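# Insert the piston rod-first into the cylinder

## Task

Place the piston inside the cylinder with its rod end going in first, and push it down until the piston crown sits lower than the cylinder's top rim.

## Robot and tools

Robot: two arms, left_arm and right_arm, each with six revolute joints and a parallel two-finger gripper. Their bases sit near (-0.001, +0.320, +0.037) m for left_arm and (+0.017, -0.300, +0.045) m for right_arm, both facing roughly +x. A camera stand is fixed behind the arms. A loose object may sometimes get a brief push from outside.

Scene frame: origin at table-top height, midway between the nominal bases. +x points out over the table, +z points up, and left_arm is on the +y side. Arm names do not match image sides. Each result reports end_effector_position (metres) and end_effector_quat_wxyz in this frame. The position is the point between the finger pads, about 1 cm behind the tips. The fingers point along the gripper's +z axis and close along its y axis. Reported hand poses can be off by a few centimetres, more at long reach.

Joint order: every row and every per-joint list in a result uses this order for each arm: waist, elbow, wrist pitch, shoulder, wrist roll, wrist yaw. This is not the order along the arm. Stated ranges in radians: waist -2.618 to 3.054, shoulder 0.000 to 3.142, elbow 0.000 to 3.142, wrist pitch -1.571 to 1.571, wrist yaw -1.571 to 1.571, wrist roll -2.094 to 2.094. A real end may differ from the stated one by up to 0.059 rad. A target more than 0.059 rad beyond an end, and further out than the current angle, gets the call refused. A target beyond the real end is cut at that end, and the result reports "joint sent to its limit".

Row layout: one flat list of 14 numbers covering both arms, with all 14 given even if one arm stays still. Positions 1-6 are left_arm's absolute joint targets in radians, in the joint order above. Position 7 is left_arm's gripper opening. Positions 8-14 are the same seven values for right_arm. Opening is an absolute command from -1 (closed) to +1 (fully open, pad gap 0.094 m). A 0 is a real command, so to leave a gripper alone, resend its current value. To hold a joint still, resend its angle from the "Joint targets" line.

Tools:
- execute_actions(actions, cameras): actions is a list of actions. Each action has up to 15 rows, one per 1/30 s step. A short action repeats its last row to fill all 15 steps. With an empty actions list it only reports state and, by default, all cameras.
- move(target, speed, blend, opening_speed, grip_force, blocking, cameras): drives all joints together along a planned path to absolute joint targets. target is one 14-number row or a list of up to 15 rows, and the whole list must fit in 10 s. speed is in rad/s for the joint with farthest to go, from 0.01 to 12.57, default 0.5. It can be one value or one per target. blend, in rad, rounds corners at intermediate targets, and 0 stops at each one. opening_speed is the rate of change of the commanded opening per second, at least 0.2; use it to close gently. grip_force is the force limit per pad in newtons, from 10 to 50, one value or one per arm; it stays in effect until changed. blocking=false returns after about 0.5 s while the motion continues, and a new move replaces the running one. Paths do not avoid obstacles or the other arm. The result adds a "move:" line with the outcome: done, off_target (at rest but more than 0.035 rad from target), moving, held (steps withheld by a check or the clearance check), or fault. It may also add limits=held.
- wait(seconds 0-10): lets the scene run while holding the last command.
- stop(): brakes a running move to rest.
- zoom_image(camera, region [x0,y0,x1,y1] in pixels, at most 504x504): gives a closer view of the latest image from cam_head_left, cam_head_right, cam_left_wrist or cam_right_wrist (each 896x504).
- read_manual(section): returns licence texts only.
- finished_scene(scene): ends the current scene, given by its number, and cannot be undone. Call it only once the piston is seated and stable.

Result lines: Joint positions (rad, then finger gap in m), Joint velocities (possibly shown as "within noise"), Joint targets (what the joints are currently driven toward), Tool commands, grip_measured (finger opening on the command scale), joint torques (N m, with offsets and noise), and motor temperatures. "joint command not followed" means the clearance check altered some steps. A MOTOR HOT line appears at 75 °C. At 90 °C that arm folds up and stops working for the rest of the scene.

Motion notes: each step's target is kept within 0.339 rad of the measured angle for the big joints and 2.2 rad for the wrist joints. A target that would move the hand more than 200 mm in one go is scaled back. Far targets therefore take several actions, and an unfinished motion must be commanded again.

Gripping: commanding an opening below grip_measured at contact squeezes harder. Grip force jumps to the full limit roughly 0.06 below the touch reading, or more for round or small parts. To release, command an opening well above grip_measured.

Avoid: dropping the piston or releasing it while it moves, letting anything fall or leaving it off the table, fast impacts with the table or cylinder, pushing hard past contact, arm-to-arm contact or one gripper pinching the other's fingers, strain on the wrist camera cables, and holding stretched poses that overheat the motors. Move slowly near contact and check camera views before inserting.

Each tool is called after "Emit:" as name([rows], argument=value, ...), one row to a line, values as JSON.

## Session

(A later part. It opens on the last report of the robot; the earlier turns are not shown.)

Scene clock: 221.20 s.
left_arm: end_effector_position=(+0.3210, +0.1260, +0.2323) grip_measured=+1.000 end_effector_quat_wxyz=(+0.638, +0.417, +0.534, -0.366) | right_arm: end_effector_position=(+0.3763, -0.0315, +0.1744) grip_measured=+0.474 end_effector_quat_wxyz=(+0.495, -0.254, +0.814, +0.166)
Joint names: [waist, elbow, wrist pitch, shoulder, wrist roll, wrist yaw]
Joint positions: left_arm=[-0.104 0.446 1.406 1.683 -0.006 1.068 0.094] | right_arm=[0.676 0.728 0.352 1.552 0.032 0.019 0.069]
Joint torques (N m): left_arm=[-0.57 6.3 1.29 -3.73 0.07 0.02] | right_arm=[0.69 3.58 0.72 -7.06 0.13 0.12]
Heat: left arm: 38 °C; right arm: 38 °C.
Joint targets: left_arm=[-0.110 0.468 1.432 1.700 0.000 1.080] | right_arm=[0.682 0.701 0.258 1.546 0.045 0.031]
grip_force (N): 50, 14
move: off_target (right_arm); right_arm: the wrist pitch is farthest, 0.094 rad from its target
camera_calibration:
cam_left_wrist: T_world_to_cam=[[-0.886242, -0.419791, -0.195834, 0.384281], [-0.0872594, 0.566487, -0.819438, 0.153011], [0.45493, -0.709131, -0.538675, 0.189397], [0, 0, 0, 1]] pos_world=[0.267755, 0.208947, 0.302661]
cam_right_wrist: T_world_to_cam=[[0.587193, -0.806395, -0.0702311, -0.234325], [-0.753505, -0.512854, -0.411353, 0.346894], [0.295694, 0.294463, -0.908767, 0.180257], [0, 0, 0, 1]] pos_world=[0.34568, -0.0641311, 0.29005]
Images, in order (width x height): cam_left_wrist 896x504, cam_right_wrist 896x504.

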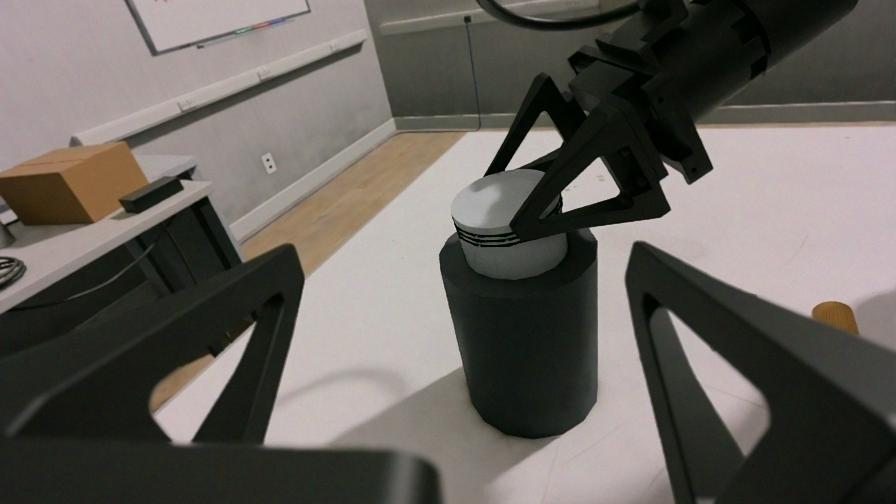

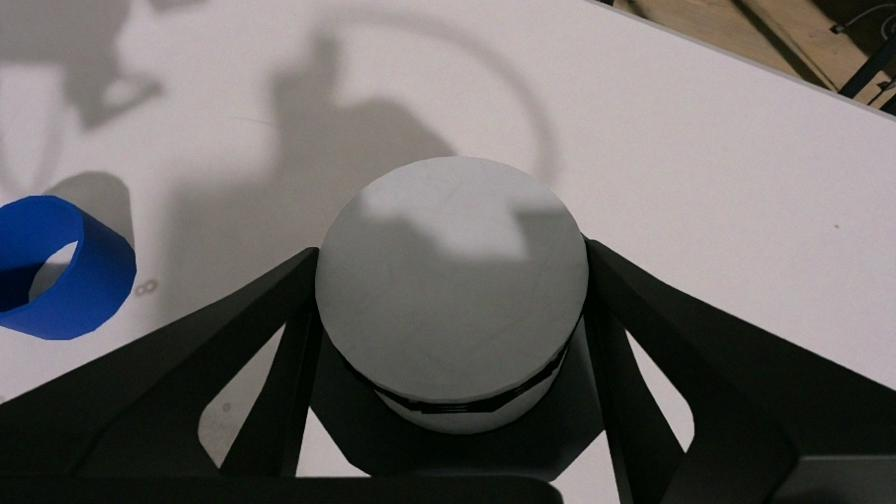

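Emit:
move([
  [-0.11, 0.468, 1.432, 1.70, 0.0, 1.08, 1.0, 0.682, 0.697, 0.224, 1.569, 0.045, 0.031, 0.25],
  [-0.11, 0.468, 1.432, 1.70, 0.0, 1.08, 1.0, 0.730, 0.697, 0.224, 1.569, 0.045, 0.151, 0.25],
  [-0.11, 0.468, 1.432, 1.70, 0.0, 1.08, 1.0, 0.634, 0.697, 0.224, 1.569, 0.045, -0.089, 0.25],
  [-0.11, 0.468, 1.432, 1.70, 0.0, 1.08, 1.0, 0.682, 0.697, 0.224, 1.569, 0.045, 0.031, 0.25],
], speed=0.3, blend=[0.02, 0.02, 0.02, 0], grip_force=[50, 22], cameras=["cam_left_wrist", "cam_right_wrist"])

Emit:
zoom_image(camera="cam_left_wrist", region=[440, 150, 600, 290])

Emit:
zoom_image(camera="cam_right_wrist", region=[310, 140, 610, 480])

Scene clock: 231.10 s.
left_arm: end_effector_position=(+0.3210, +0.1260, +0.2323) grip_measured=+1.000 end_effector_quat_wxyz=(+0.638, +0.417, +0.534, -0.366) | right_arm: end_effector_position=(+0.3763, -0.0322, +0.1736) grip_measured=+0.474 end_effector_quat_wxyz=(+0.491, -0.247, +0.817, +0.173)
Joint names: [waist, elbow, wrist pitch, shoulder, wrist roll, wrist yaw]
Joint positions: left_arm=[-0.104 0.446 1.406 1.683 -0.006 1.068 0.094] | right_arm=[0.67 0.728 0.349 1.552 0.049 0.009 0.069]
Joint torques (N m): left_arm=[-0.57 6.28 1.29 -3.73 0.07 0.02] | right_arm=[1.11 3.3 0.39 -5 -0.02 0.23]
Heat: left arm: 38 °C; right arm: 37 °C.
Joint targets: left_arm=[-0.110 0.468 1.432 1.700 0.000 1.080] | right_arm=[0.682 0.697 0.224 1.569 0.045 0.031]
grip_force (N): 50, 22
move: off_target (right_arm); blend cut to 0.017 rad at target 1; right_arm: the wrist pitch is farthest, 0.125 rad from its target
camera_calibration:
cam_left_wrist: T_world_to_cam=[[-0.886242, -0.419791, -0.195834, 0.384281], [-0.0872594, 0.566487, -0.819438, 0.153011], [0.45493, -0.709131, -0.538675, 0.189397], [0, 0, 0, 1]] pos_world=[0.267755, 0.208947, 0.302661]
cam_right_wrist: T_world_to_cam=[[0.582598, -0.80777, -0.0899349, -0.229867], [-0.761567, -0.503898, -0.407556, 0.349022], [0.283893, 0.305932, -0.908741, 0.18459], [0, 0, 0, 1]] pos_world=[0.34732, -0.0662799, 0.289317]
Images, in order (width x height): cam_left_wrist 896x504, cam_right_wrist 896x504.

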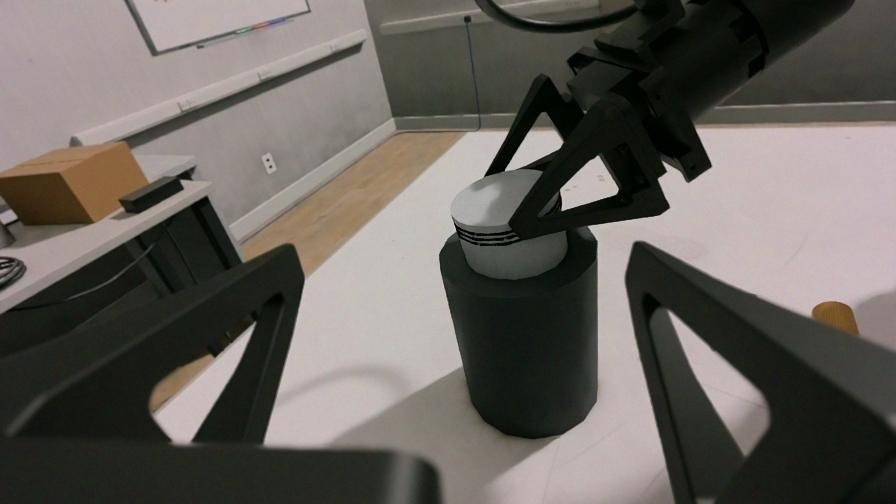

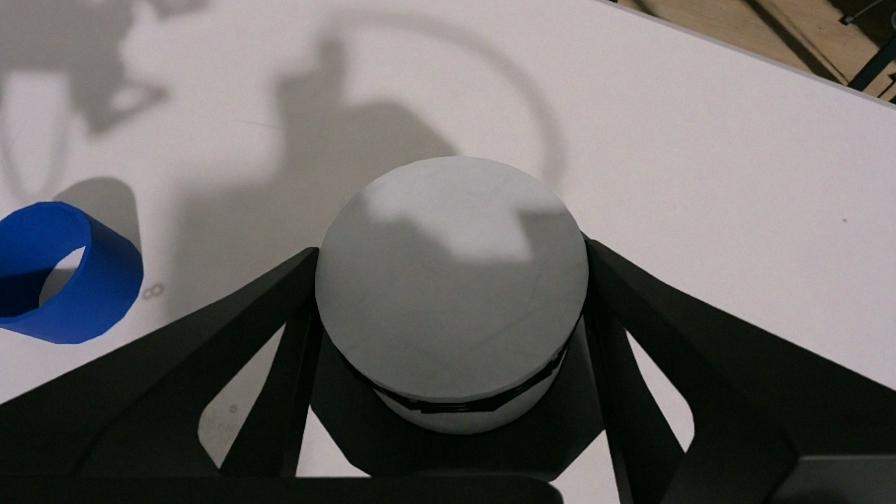

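Scaled by 3.150 from the camera's 896x504 image, which has a finer 1280x720 frame.

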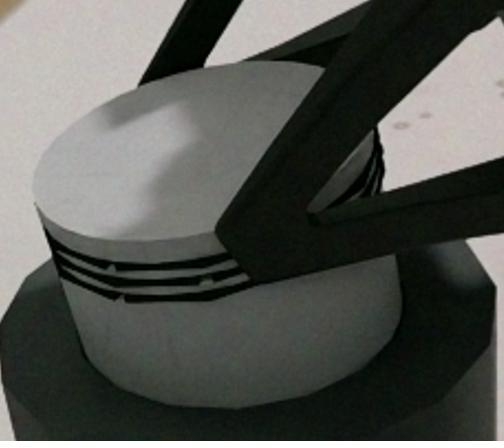

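Scaled by 1.482 from the camera's 896x504 image, which has a finer 1280x720 frame.

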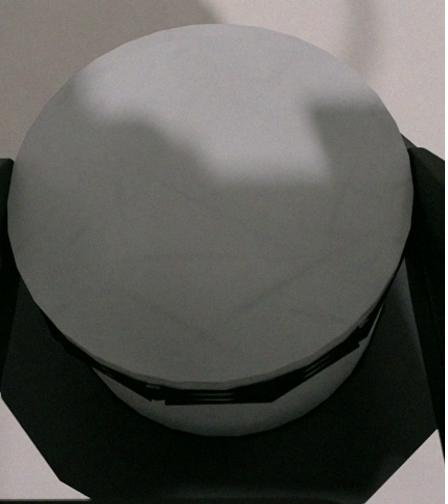

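Emit:
move(target=[-0.11, 0.468, 1.432, 1.70, 0.0, 1.08, 1.0, 0.682, 0.785, 0.50, 1.505, 0.045, 0.031, 0.25], speed=0.2, grip_force=[50, 50], cameras=["cam_left_wrist", "cam_right_wrist"])

Emit:
zoom_image(camera="cam_left_wrist", region=[440, 150, 600, 290])

Emit:
zoom_image(camera="cam_right_wrist", region=[310, 140, 610, 480])

Scene clock: 235.07 s.
left_arm: end_effector_position=(+0.3210, +0.1260, +0.2323) grip_measured=+1.000 end_effector_quat_wxyz=(+0.638, +0.417, +0.534, -0.366) | right_arm: end_effector_position=(+0.3780, -0.0306, +0.1786) grip_measured=+0.453 end_effector_quat_wxyz=(+0.500, -0.246, +0.812, +0.174)
Joint names: [waist, elbow, wrist pitch, shoulder, wrist roll, wrist yaw]
Joint positions: left_arm=[-0.104 0.446 1.406 1.683 -0.006 1.068 0.094] | right_arm=[0.673 0.728 0.369 1.552 0.048 0.015 0.068]
Joint torques (N m): left_arm=[-0.57 6.3 1.29 -3.73 0.06 0.02] | right_arm=[0.98 10.09 3.44 -10.95 -0.04 0.14]
Heat: left arm: 38 °C; right arm: 37 °C.
Joint targets: left_arm=[-0.110 0.468 1.432 1.700 0.000 1.080] | right_arm=[0.682 0.785 0.500 1.505 0.045 0.031]
move: off_target (right_arm); right_arm: the wrist pitch is farthest, 0.131 rad from its target
camera_calibration:
cam_left_wrist: T_world_to_cam=[[-0.886242, -0.419791, -0.195834, 0.384281], [-0.0872594, 0.566487, -0.819438, 0.153011], [0.45493, -0.709131, -0.538675, 0.189397], [0, 0, 0, 1]] pos_world=[0.267755, 0.208947, 0.302661]
cam_right_wrist: T_world_to_cam=[[0.58253, -0.808149, -0.0869152, -0.229688], [-0.754693, -0.49807, -0.427042, 0.35416], [0.301824, 0.314359, -0.900045, 0.180014], [0, 0, 0, 1]] pos_world=[0.34675, -0.0658145, 0.293299]
Images, in order (width x height): cam_left_wrist 896x504, cam_right_wrist 896x504.

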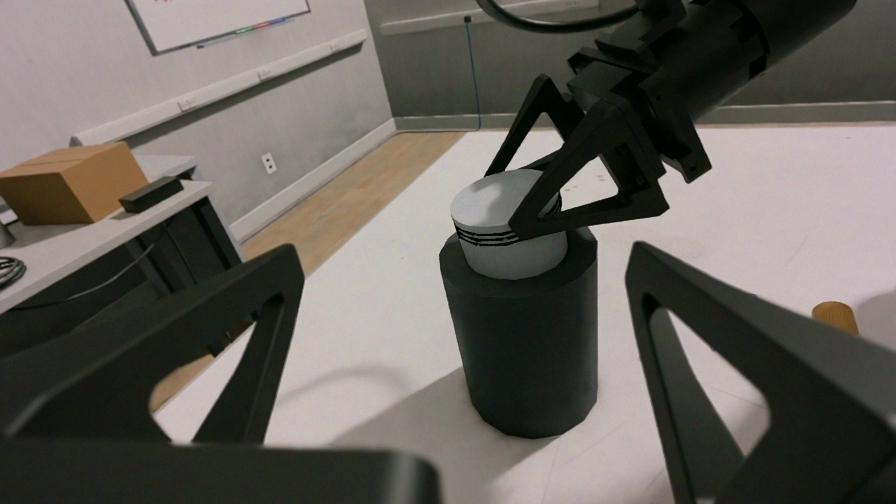

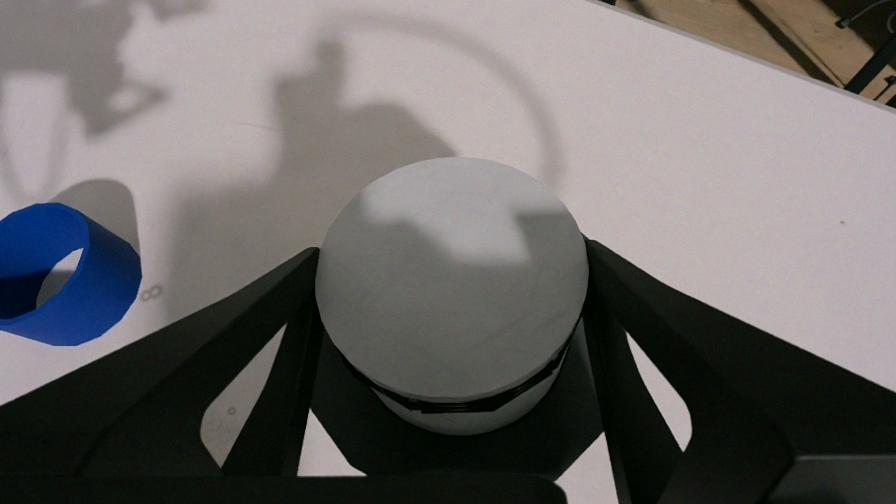

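Scaled by 3.150 from the camera's 896x504 image, which has a finer 1280x720 frame.

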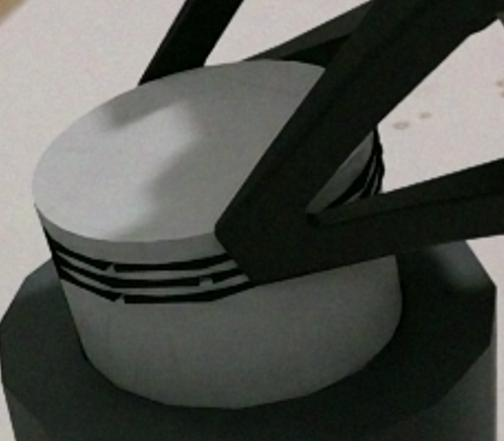

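Scaled by 1.482 from the camera's 896x504 image, which has a finer 1280x720 frame.

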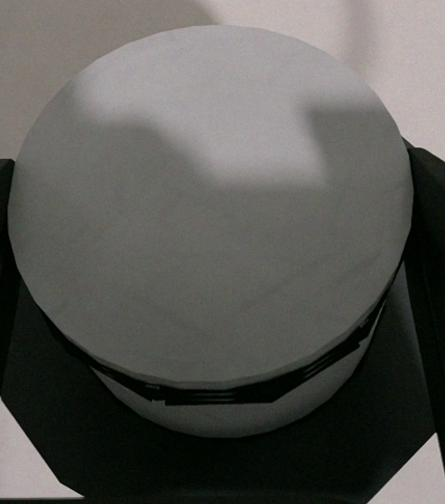

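Emit:
move(target=[-0.762, 0.114, 1.270, 1.297, 0.0, 0.0, 1.0, 0.682, 0.785, 0.50, 1.505, 0.045, 0.031, 0.25], speed=0.8, cameras=["all"])

Emit:
zoom_image(camera="cam_left_wrist", region=[350, 130, 600, 380])

Scene clock: 243.00 s.
left_arm: end_effector_position=(+0.2506, +0.0773, +0.2270) grip_measured=+1.000 end_effector_quat_wxyz=(+0.682, +0.254, +0.626, -0.280) | right_arm: end_effector_position=(+0.3780, -0.0306, +0.1786) grip_measured=+0.453 end_effector_quat_wxyz=(+0.500, -0.246, +0.812, +0.174)
Joint names: [waist, elbow, wrist pitch, shoulder, wrist roll, wrist yaw]
Joint positions: left_arm=[-0.757 0.123 1.283 1.318 -0.005 0.012 0.094] | right_arm=[0.673 0.728 0.369 1.552 0.048 0.015 0.068]
Joint torques (N m): left_arm=[-0.49 4.45 1.26 -3.74 0.05 -0.14] | right_arm=[0.88 10.07 3.43 -10.96 0 0.15]
Heat: left arm: 38 °C; right arm: 41 °C.
Joint targets: left_arm=[-0.762 0.114 1.270 1.297 0.000 0.000] | right_arm=[0.682 0.785 0.500 1.505 0.045 0.031]
move: off_target (right_arm); right_arm: the wrist pitch is farthest, 0.131 rad from its target
camera_calibration:
cam_left_wrist: T_world_to_cam=[[-0.6672, -0.743077, -0.0517826, 0.237842], [-0.380152, 0.399468, -0.834212, 0.259757], [0.640569, -0.536901, -0.549007, 0.126694], [0, 0, 0, 1]] pos_world=[0.176279, 0.140993, 0.298564]
cam_right_wrist: T_world_to_cam=[[0.58253, -0.808149, -0.0869152, -0.229688], [-0.754693, -0.49807, -0.427042, 0.35416], [0.301824, 0.314359, -0.900045, 0.180014], [0, 0, 0, 1]] pos_world=[0.34675, -0.0658145, 0.293299]

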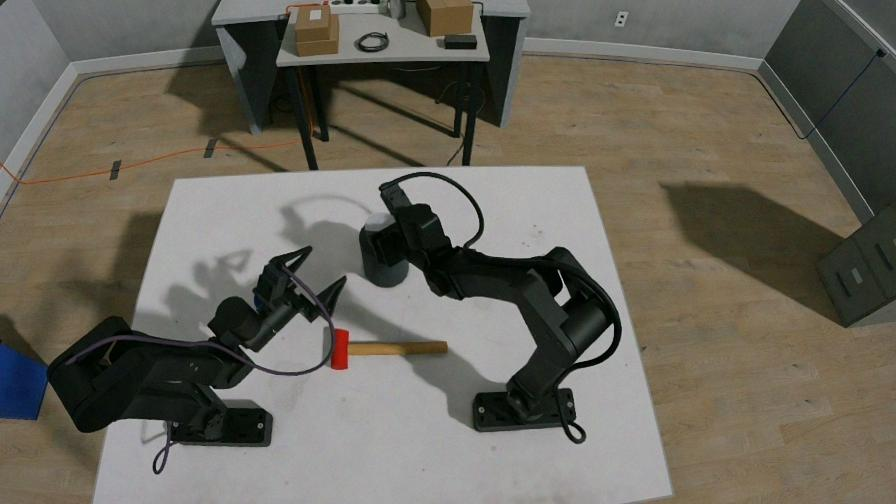

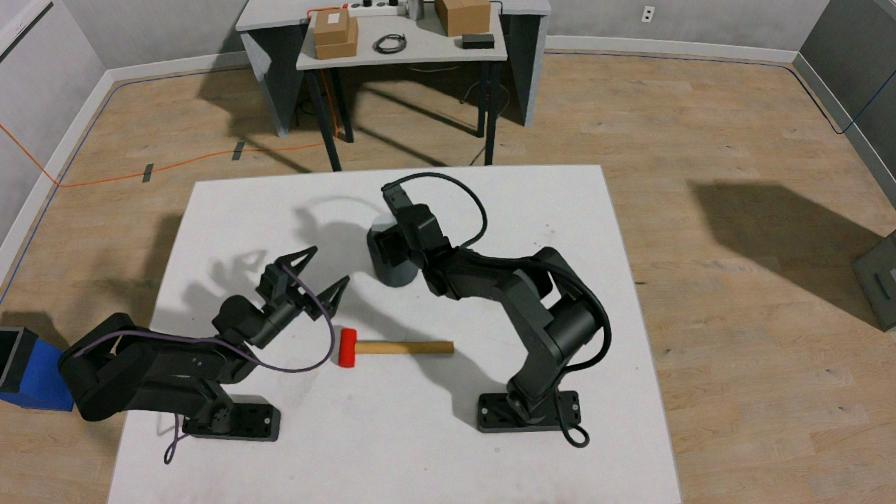

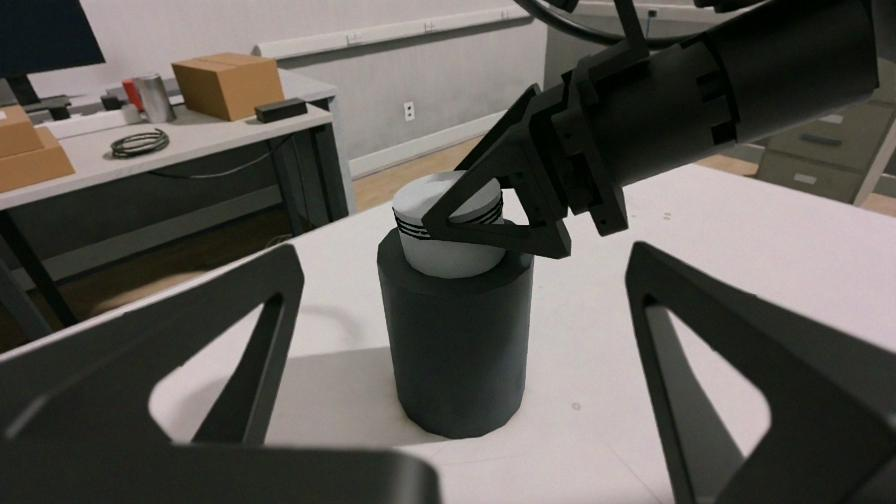

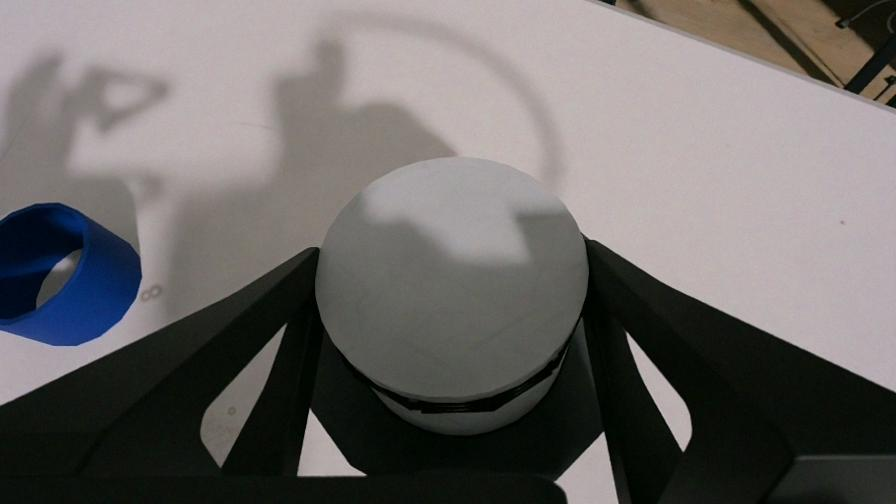

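Scaled by 2.016 from the camera's 896x504 image, which has a finer 1280x720 frame.

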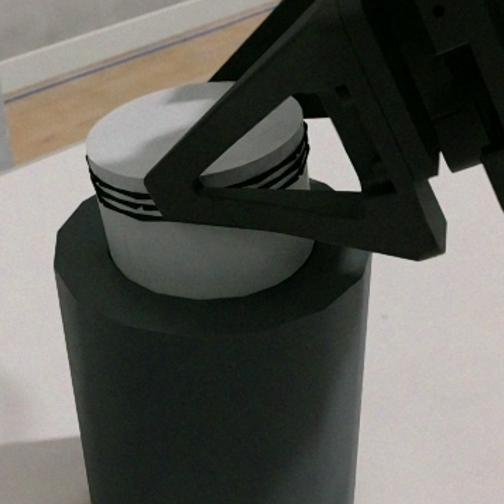

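Emit:
zoom_image(camera="cam_left_wrist", region=[370, 160, 545, 300])

Emit:
zoom_image(camera="cam_head_left", region=[340, 190, 440, 300])

Emit:
zoom_image(camera="cam_head_right", region=[345, 190, 445, 300])

Scaled by 2.880 from the camera's 896x504 image, which has a finer 1280x720 frame.

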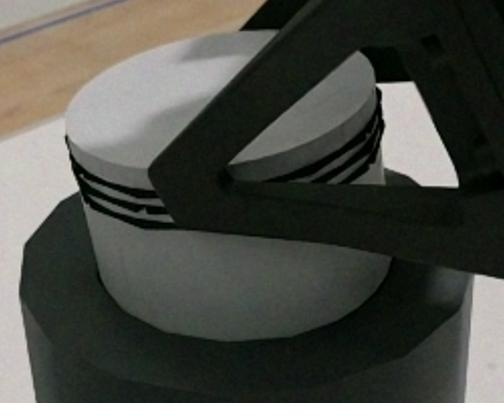

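Scaled by 4.582 from the camera's 896x504 image, which has a finer 1280x720 frame.

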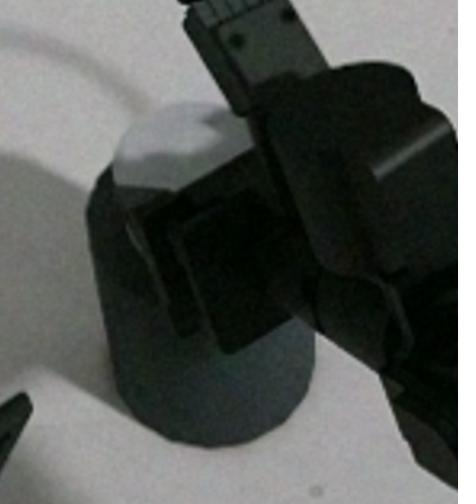

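Scaled by 4.582 from the camera's 896x504 image, which has a finer 1280x720 frame.

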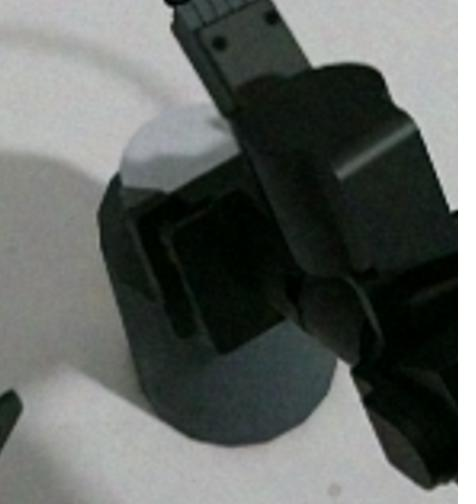

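Emit:
move(target=[-0.762, 0.114, 1.270, 1.297, 0.0, 0.0, 1.0, 0.682, 0.805, 0.55, 1.490, 0.045, 0.031, 0.25], speed=0.2)

Emit:
move(target=[-0.762, 0.114, 1.270, 1.297, 0.0, 0.0, 1.0, 0.682, 0.820, 0.59, 1.478, 0.045, 0.031, 0.25], speed=0.2, cameras=["cam_left_wrist", "cam_right_wrist"])

Emit:
zoom_image(camera="cam_left_wrist", region=[370, 160, 545, 300])

Scene clock: 247.27 s.
left_arm: end_effector_position=(+0.2506, +0.0774, +0.2270) grip_measured=+1.000 end_effector_quat_wxyz=(+0.682, +0.254, +0.626, -0.280) | right_arm: end_effector_position=(+0.3783, -0.0303, +0.1798) grip_measured=+0.453 end_effector_quat_wxyz=(+0.502, -0.245, +0.811, +0.175)
Joint names: [waist, elbow, wrist pitch, shoulder, wrist roll, wrist yaw]
Joint positions: left_arm=[-0.757 0.123 1.283 1.318 -0.005 0.012 0.094] | right_arm=[0.673 0.728 0.373 1.551 0.048 0.015 0.068]
Joint torques (N m): left_arm=[-0.49 4.46 1.26 -3.74 0.05 -0.15] | right_arm=[0.81 11.64 3.96 -12.31 -0.01 0.17]
Heat: left arm: 39 °C; right arm: 42 °C.
Joint targets: left_arm=[-0.762 0.114 1.270 1.297 0.000 0.000] | right_arm=[0.682 0.805 0.550 1.490 0.045 0.031]
move: off_target (right_arm); right_arm: the wrist pitch is farthest, 0.177 rad from its target

Scene clock: 248.33 s.
left_arm: end_effector_position=(+0.2506, +0.0774, +0.2270) grip_measured=+1.000 end_effector_quat_wxyz=(+0.682, +0.254, +0.626, -0.280) | right_arm: end_effector_position=(+0.3934, -0.0196, +0.2411) grip_measured=+0.453 end_effector_quat_wxyz=(+0.578, -0.228, +0.758, +0.201)
Joint names: [waist, elbow, wrist pitch, shoulder, wrist roll, wrist yaw]
Joint positions: left_arm=[-0.757 0.123 1.283 1.318 -0.005 0.012 0.094] | right_arm=[0.673 0.771 0.496 1.521 0.048 0.018 0.068]
Joint torques (N m): left_arm=[-0.5 4.46 1.26 -3.74 0.05 -0.15] | right_arm=[0.92 9.77 3.02 -10.58 -0.01 0.13]
Motor temperatures (°C): left_arm=[28 30 39 28 27 27 25] | right_arm=[30 33 43 31 28 29 30]
Heat: left arm: 39 °C; right arm: 43 °C.
Joint targets: left_arm=[-0.762 0.114 1.270 1.297 0.000 0.000] | right_arm=[0.682 0.820 0.590 1.478 0.045 0.031]
move: off_target (right_arm); right_arm: the wrist pitch is farthest, 0.094 rad from its target
camera_calibration:
cam_left_wrist: T_world_to_cam=[[-0.666864, -0.743381, -0.0517414, 0.237814], [-0.380368, 0.399279, -0.834204, 0.259819], [0.64079, -0.53662, -0.549023, 0.12662], [0, 0, 0, 1]] pos_world=[0.176279, 0.140992, 0.298564]
cam_right_wrist: T_world_to_cam=[[0.594772, -0.79903, -0.088302, -0.228539], [-0.673265, -0.435089, -0.59784, 0.408322], [0.439272, 0.415029, -0.796737, 0.151194], [0, 0, 0, 1]] pos_world=[0.344422, -0.0677026, 0.344392]
Images, in order (width x height): cam_left_wrist 896x504, cam_right_wrist 896x504.

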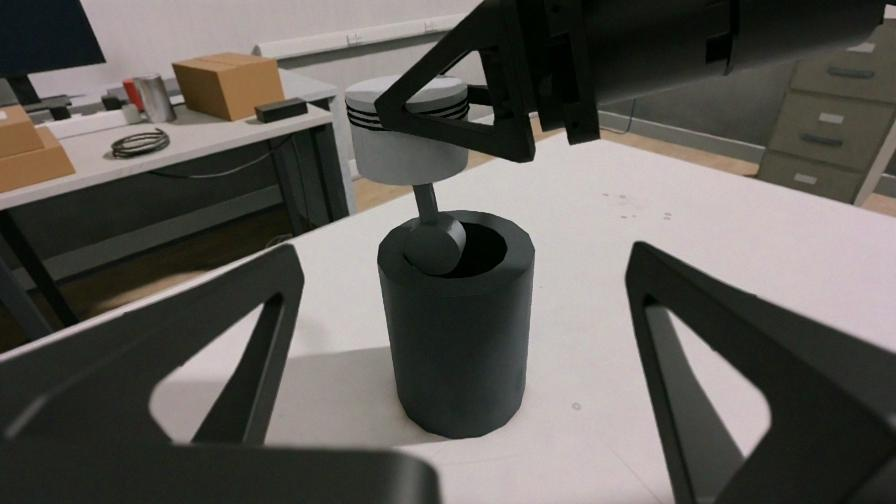

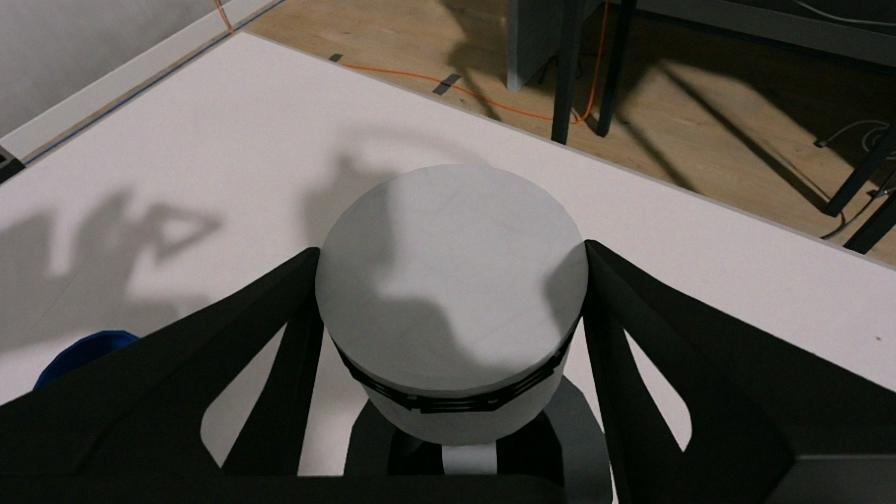

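Scaled by 2.880 from the camera's 896x504 image, which has a finer 1280x720 frame.

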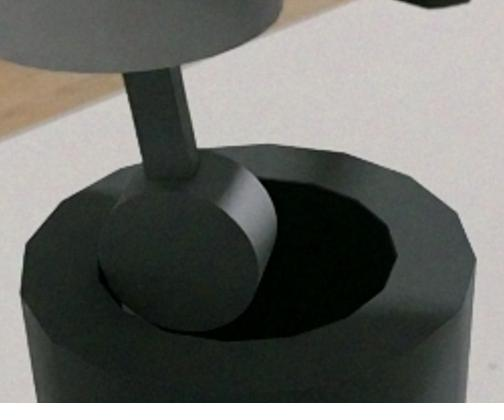

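Emit:
move(target=[-0.762, 0.114, 1.270, 1.297, 0.0, 0.0, 1.0, 0.682, 0.537, 1.02, 1.613, 0.050, 0.031, 0.25], speed=0.3, cameras=["cam_left_wrist", "cam_right_wrist"])

Emit:
zoom_image(camera="cam_left_wrist", region=[370, 140, 545, 290])

Emit:
zoom_image(camera="cam_right_wrist", region=[310, 140, 610, 480])

Scene clock: 254.10 s.
left_arm: end_effector_position=(+0.2506, +0.0774, +0.2270) grip_measured=+1.000 end_effector_quat_wxyz=(+0.682, +0.254, +0.626, -0.280) | right_arm: end_effector_position=(+0.3751, -0.0334, +0.1941) grip_measured=+0.453 end_effector_quat_wxyz=(+0.607, -0.220, +0.734, +0.212)
Joint names: [waist, elbow, wrist pitch, shoulder, wrist roll, wrist yaw]
Joint positions: left_arm=[-0.757 0.123 1.283 1.318 -0.005 0.012 0.094] | right_arm=[0.673 0.531 0.915 1.621 0.048 0.018 0.068]
Joint torques (N m): left_arm=[-0.5 4.46 1.25 -3.75 0.05 -0.15] | right_arm=[0.83 5.19 3.24 -6.89 0.03 0.11]
Heat: left arm: 39 °C; right arm: 43 °C.
Joint targets: left_arm=[-0.762 0.114 1.270 1.297 0.000 0.000] | right_arm=[0.682 0.537 1.020 1.613 0.050 0.031]
move: off_target (right_arm); right_arm: the wrist pitch is farthest, 0.105 rad from its target
camera_calibration:
cam_left_wrist: T_world_to_cam=[[-0.666864, -0.743381, -0.0517414, 0.237814], [-0.380368, 0.399279, -0.834204, 0.259819], [0.64079, -0.53662, -0.549023, 0.12662], [0, 0, 0, 1]] pos_world=[0.176279, 0.140992, 0.298564]
cam_right_wrist: T_world_to_cam=[[0.600176, -0.79488, -0.0891883, -0.234581], [-0.633933, -0.404705, -0.659048, 0.360007], [0.487769, 0.452084, -0.746794, 0.100822], [0, 0, 0, 1]] pos_world=[0.319832, -0.0863476, 0.291634]
Images, in order (width x height): cam_left_wrist 896x504, cam_right_wrist 896x504.

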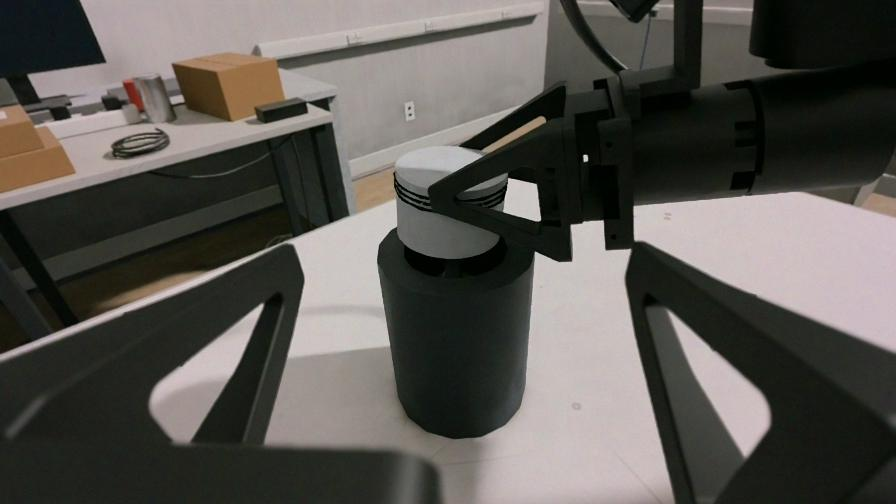

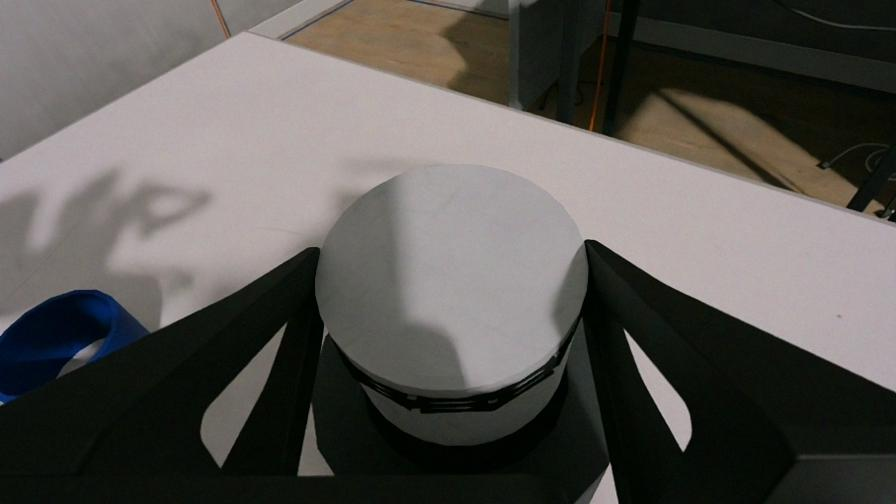

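Scaled by 2.880 from the camera's 896x504 image, which has a finer 1280x720 frame.

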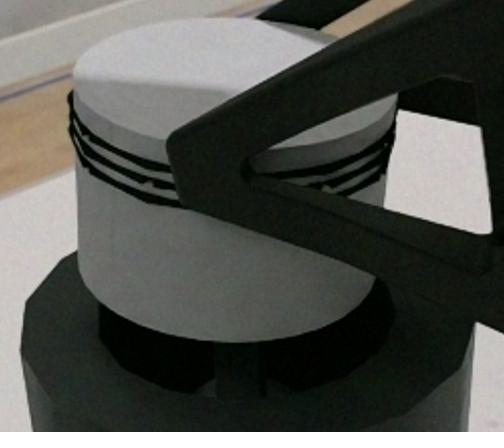

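Scaled by 1.482 from the camera's 896x504 image, which has a finer 1280x720 frame.

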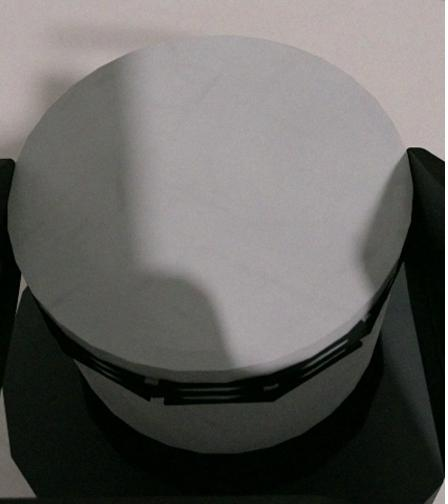

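Emit:
zoom_image(camera="cam_right_wrist", region=[310, 340, 610, 480])

Emit:
zoom_image(camera="cam_left_wrist", region=[390, 210, 520, 290])

Scaled by 1.680 from the camera's 896x504 image, which has a finer 1280x720 frame.

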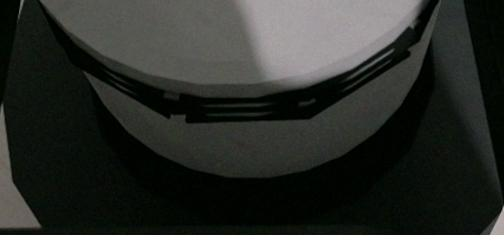

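Scaled by 3.877 from the camera's 896x504 image, which has a finer 1280x720 frame.

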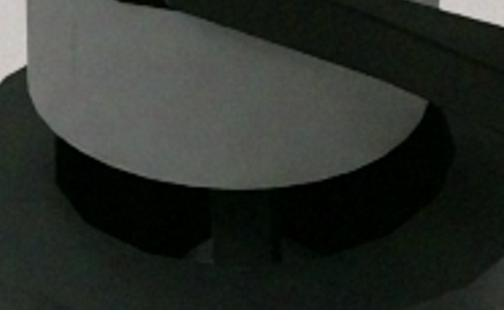

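Emit:
zoom_image(camera="cam_right_wrist", region=[300, 330, 400, 480])

Emit:
zoom_image(camera="cam_right_wrist", region=[520, 330, 620, 480])

Emit:
zoom_image(camera="cam_head_right", region=[340, 180, 460, 300])

Scaled by 3.360 from the camera's 896x504 image, which has a finer 1280x720 frame.

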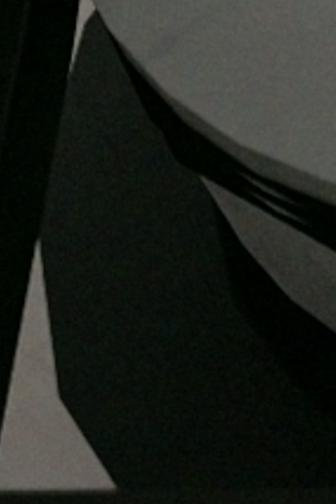

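Scaled by 3.360 from the camera's 896x504 image, which has a finer 1280x720 frame.

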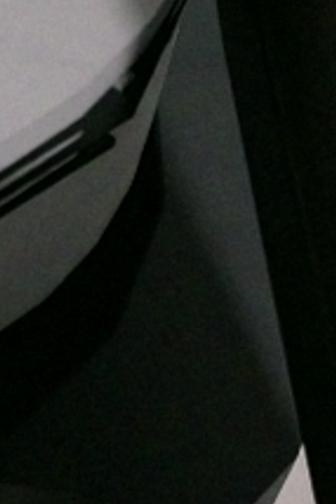

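This scene's latest camera images include none from cam_head_right. They are from: cam_left_wrist, cam_right_wrist. cam_head_right's image comes with the result of a call that names it in "cameras".

Emit:
move([
  [-0.762, 0.114, 1.270, 1.297, 0.0, 0.0, 1.0, 0.682, 0.687, 0.624, 1.467, 0.050, 0.031, 0.25],
  [-0.762, 0.114, 1.270, 1.297, 0.0, 0.0, 1.0, 0.682, 0.567, 0.8755, 1.574, 0.050, 0.031, 0.25],
], speed=0.35, blend=[0, 0], cameras=["cam_left_wrist", "cam_right_wrist"])

Emit:
zoom_image(camera="cam_left_wrist", region=[380, 150, 535, 290])

Emit:
zoom_image(camera="cam_right_wrist", region=[300, 330, 460, 480])

Emit:
zoom_image(camera="cam_right_wrist", region=[460, 330, 620, 480])

Scene clock: 273.83 s.
left_arm: end_effector_position=(+0.2506, +0.0774, +0.2270) grip_measured=+1.000 end_effector_quat_wxyz=(+0.682, +0.254, +0.626, -0.280) | right_arm: end_effector_position=(+0.3739, -0.0344, +0.1879) grip_measured=+0.453 end_effector_quat_wxyz=(+0.579, -0.227, +0.756, +0.202)
Joint names: [waist, elbow, wrist pitch, shoulder, wrist roll, wrist yaw]
Joint positions: left_arm=[-0.757 0.123 1.283 1.318 -0.005 0.012 0.094] | right_arm=[0.673 0.561 0.772 1.583 0.049 0.018 0.068]
Joint torques (N m): left_arm=[-0.5 4.48 1.26 -3.75 0.05 -0.15] | right_arm=[0.83 5.45 3.19 -6.94 -0.02 0.12]
Heat: left arm: 40 °C; right arm: 46 °C.
Joint targets: left_arm=[-0.762 0.114 1.270 1.297 0.000 0.000] | right_arm=[0.682 0.567 0.876 1.574 0.050 0.031]
move: off_target (right_arm); right_arm: the wrist pitch is farthest, 0.103 rad from its target
camera_calibration:
cam_left_wrist: T_world_to_cam=[[-0.666864, -0.743381, -0.0517414, 0.237814], [-0.380368, 0.399279, -0.834204, 0.259819], [0.64079, -0.53662, -0.549023, 0.12662], [0, 0, 0, 1]] pos_world=[0.176279, 0.140992, 0.298564]
cam_right_wrist: T_world_to_cam=[[0.59421, -0.799342, -0.0892513, -0.23321], [-0.671839, -0.432269, -0.601477, 0.357143], [0.442206, 0.417367, -0.793889, 0.121909], [0, 0, 0, 1]] pos_world=[0.324609, -0.0829131, 0.290782]
Images, in order (width x height): cam_left_wrist 896x504, cam_right_wrist 896x504.

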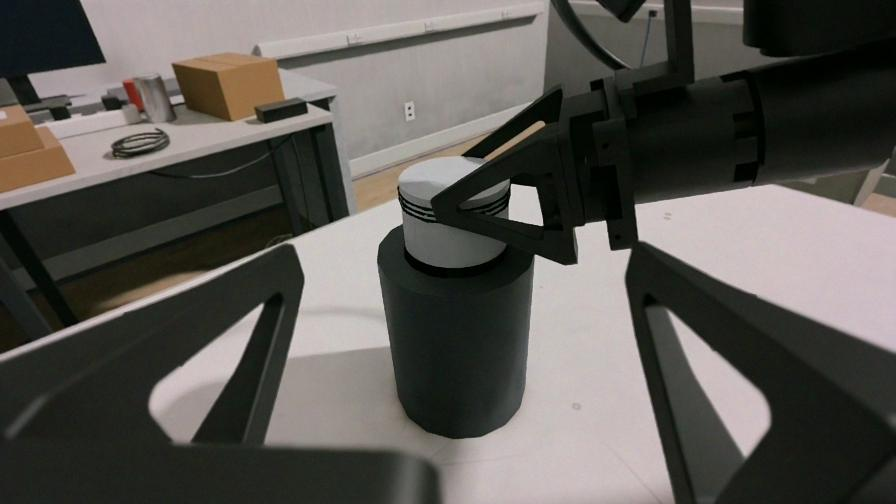

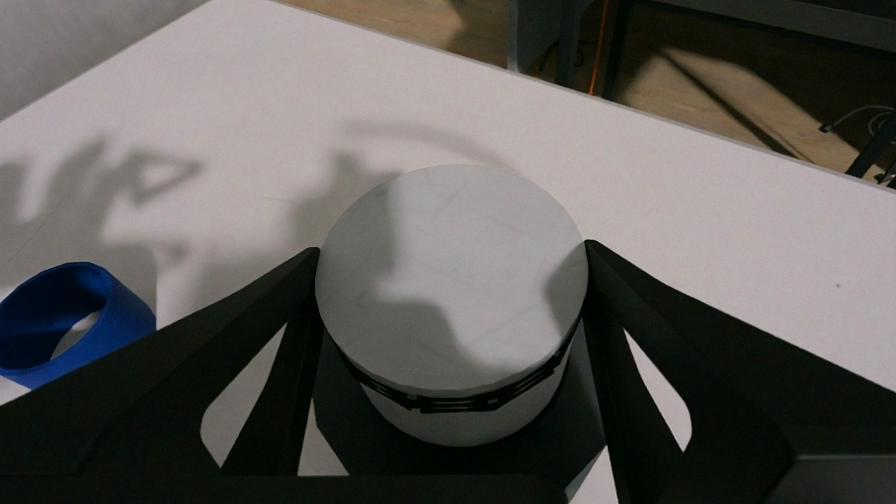

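Scaled by 3.252 from the camera's 896x504 image, which has a finer 1280x720 frame.

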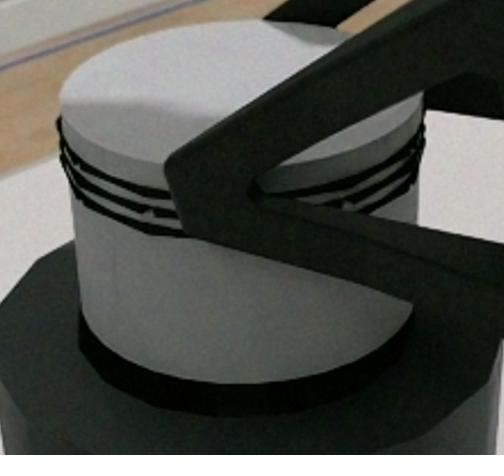

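Scaled by 3.150 from the camera's 896x504 image, which has a finer 1280x720 frame.

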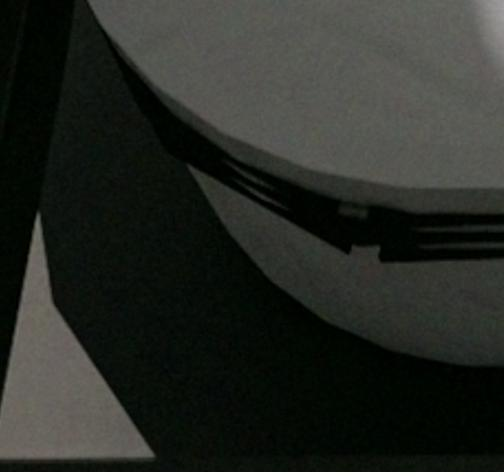

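Scaled by 3.150 from the camera's 896x504 image, which has a finer 1280x720 frame.

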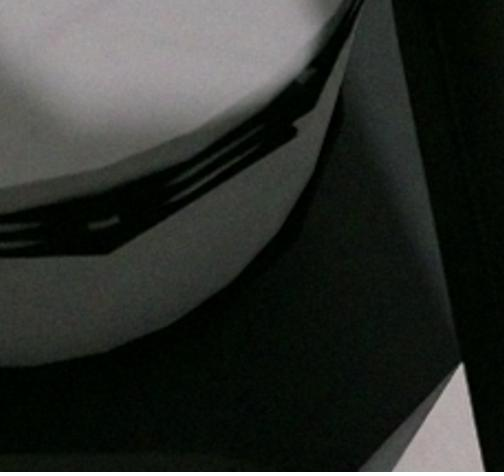

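Emit:
zoom_image(camera="cam_left_wrist", region=[385, 190, 445, 290])

Emit:
zoom_image(camera="cam_left_wrist", region=[475, 170, 535, 270])

Emit:
zoom_image(camera="cam_left_wrist", region=[370, 240, 545, 440])

Scaled by 5.040 from the camera's 896x504 image, which has a finer 1280x720 frame.

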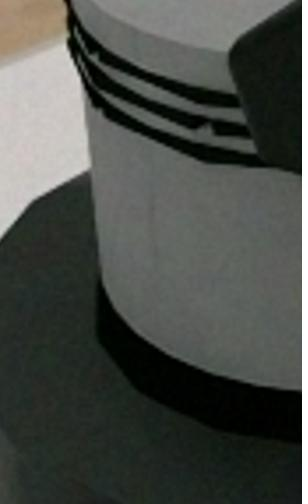

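Scaled by 5.040 from the camera's 896x504 image, which has a finer 1280x720 frame.

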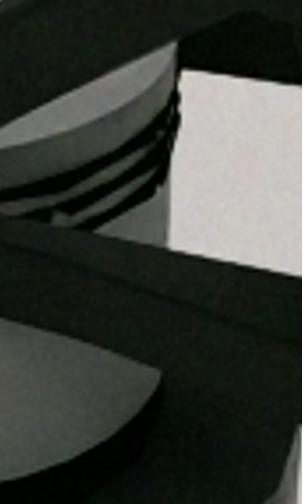

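Scaled by 2.520 from the camera's 896x504 image, which has a finer 1280x720 frame.

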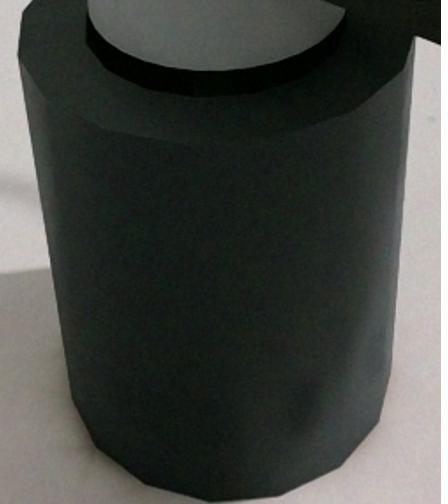

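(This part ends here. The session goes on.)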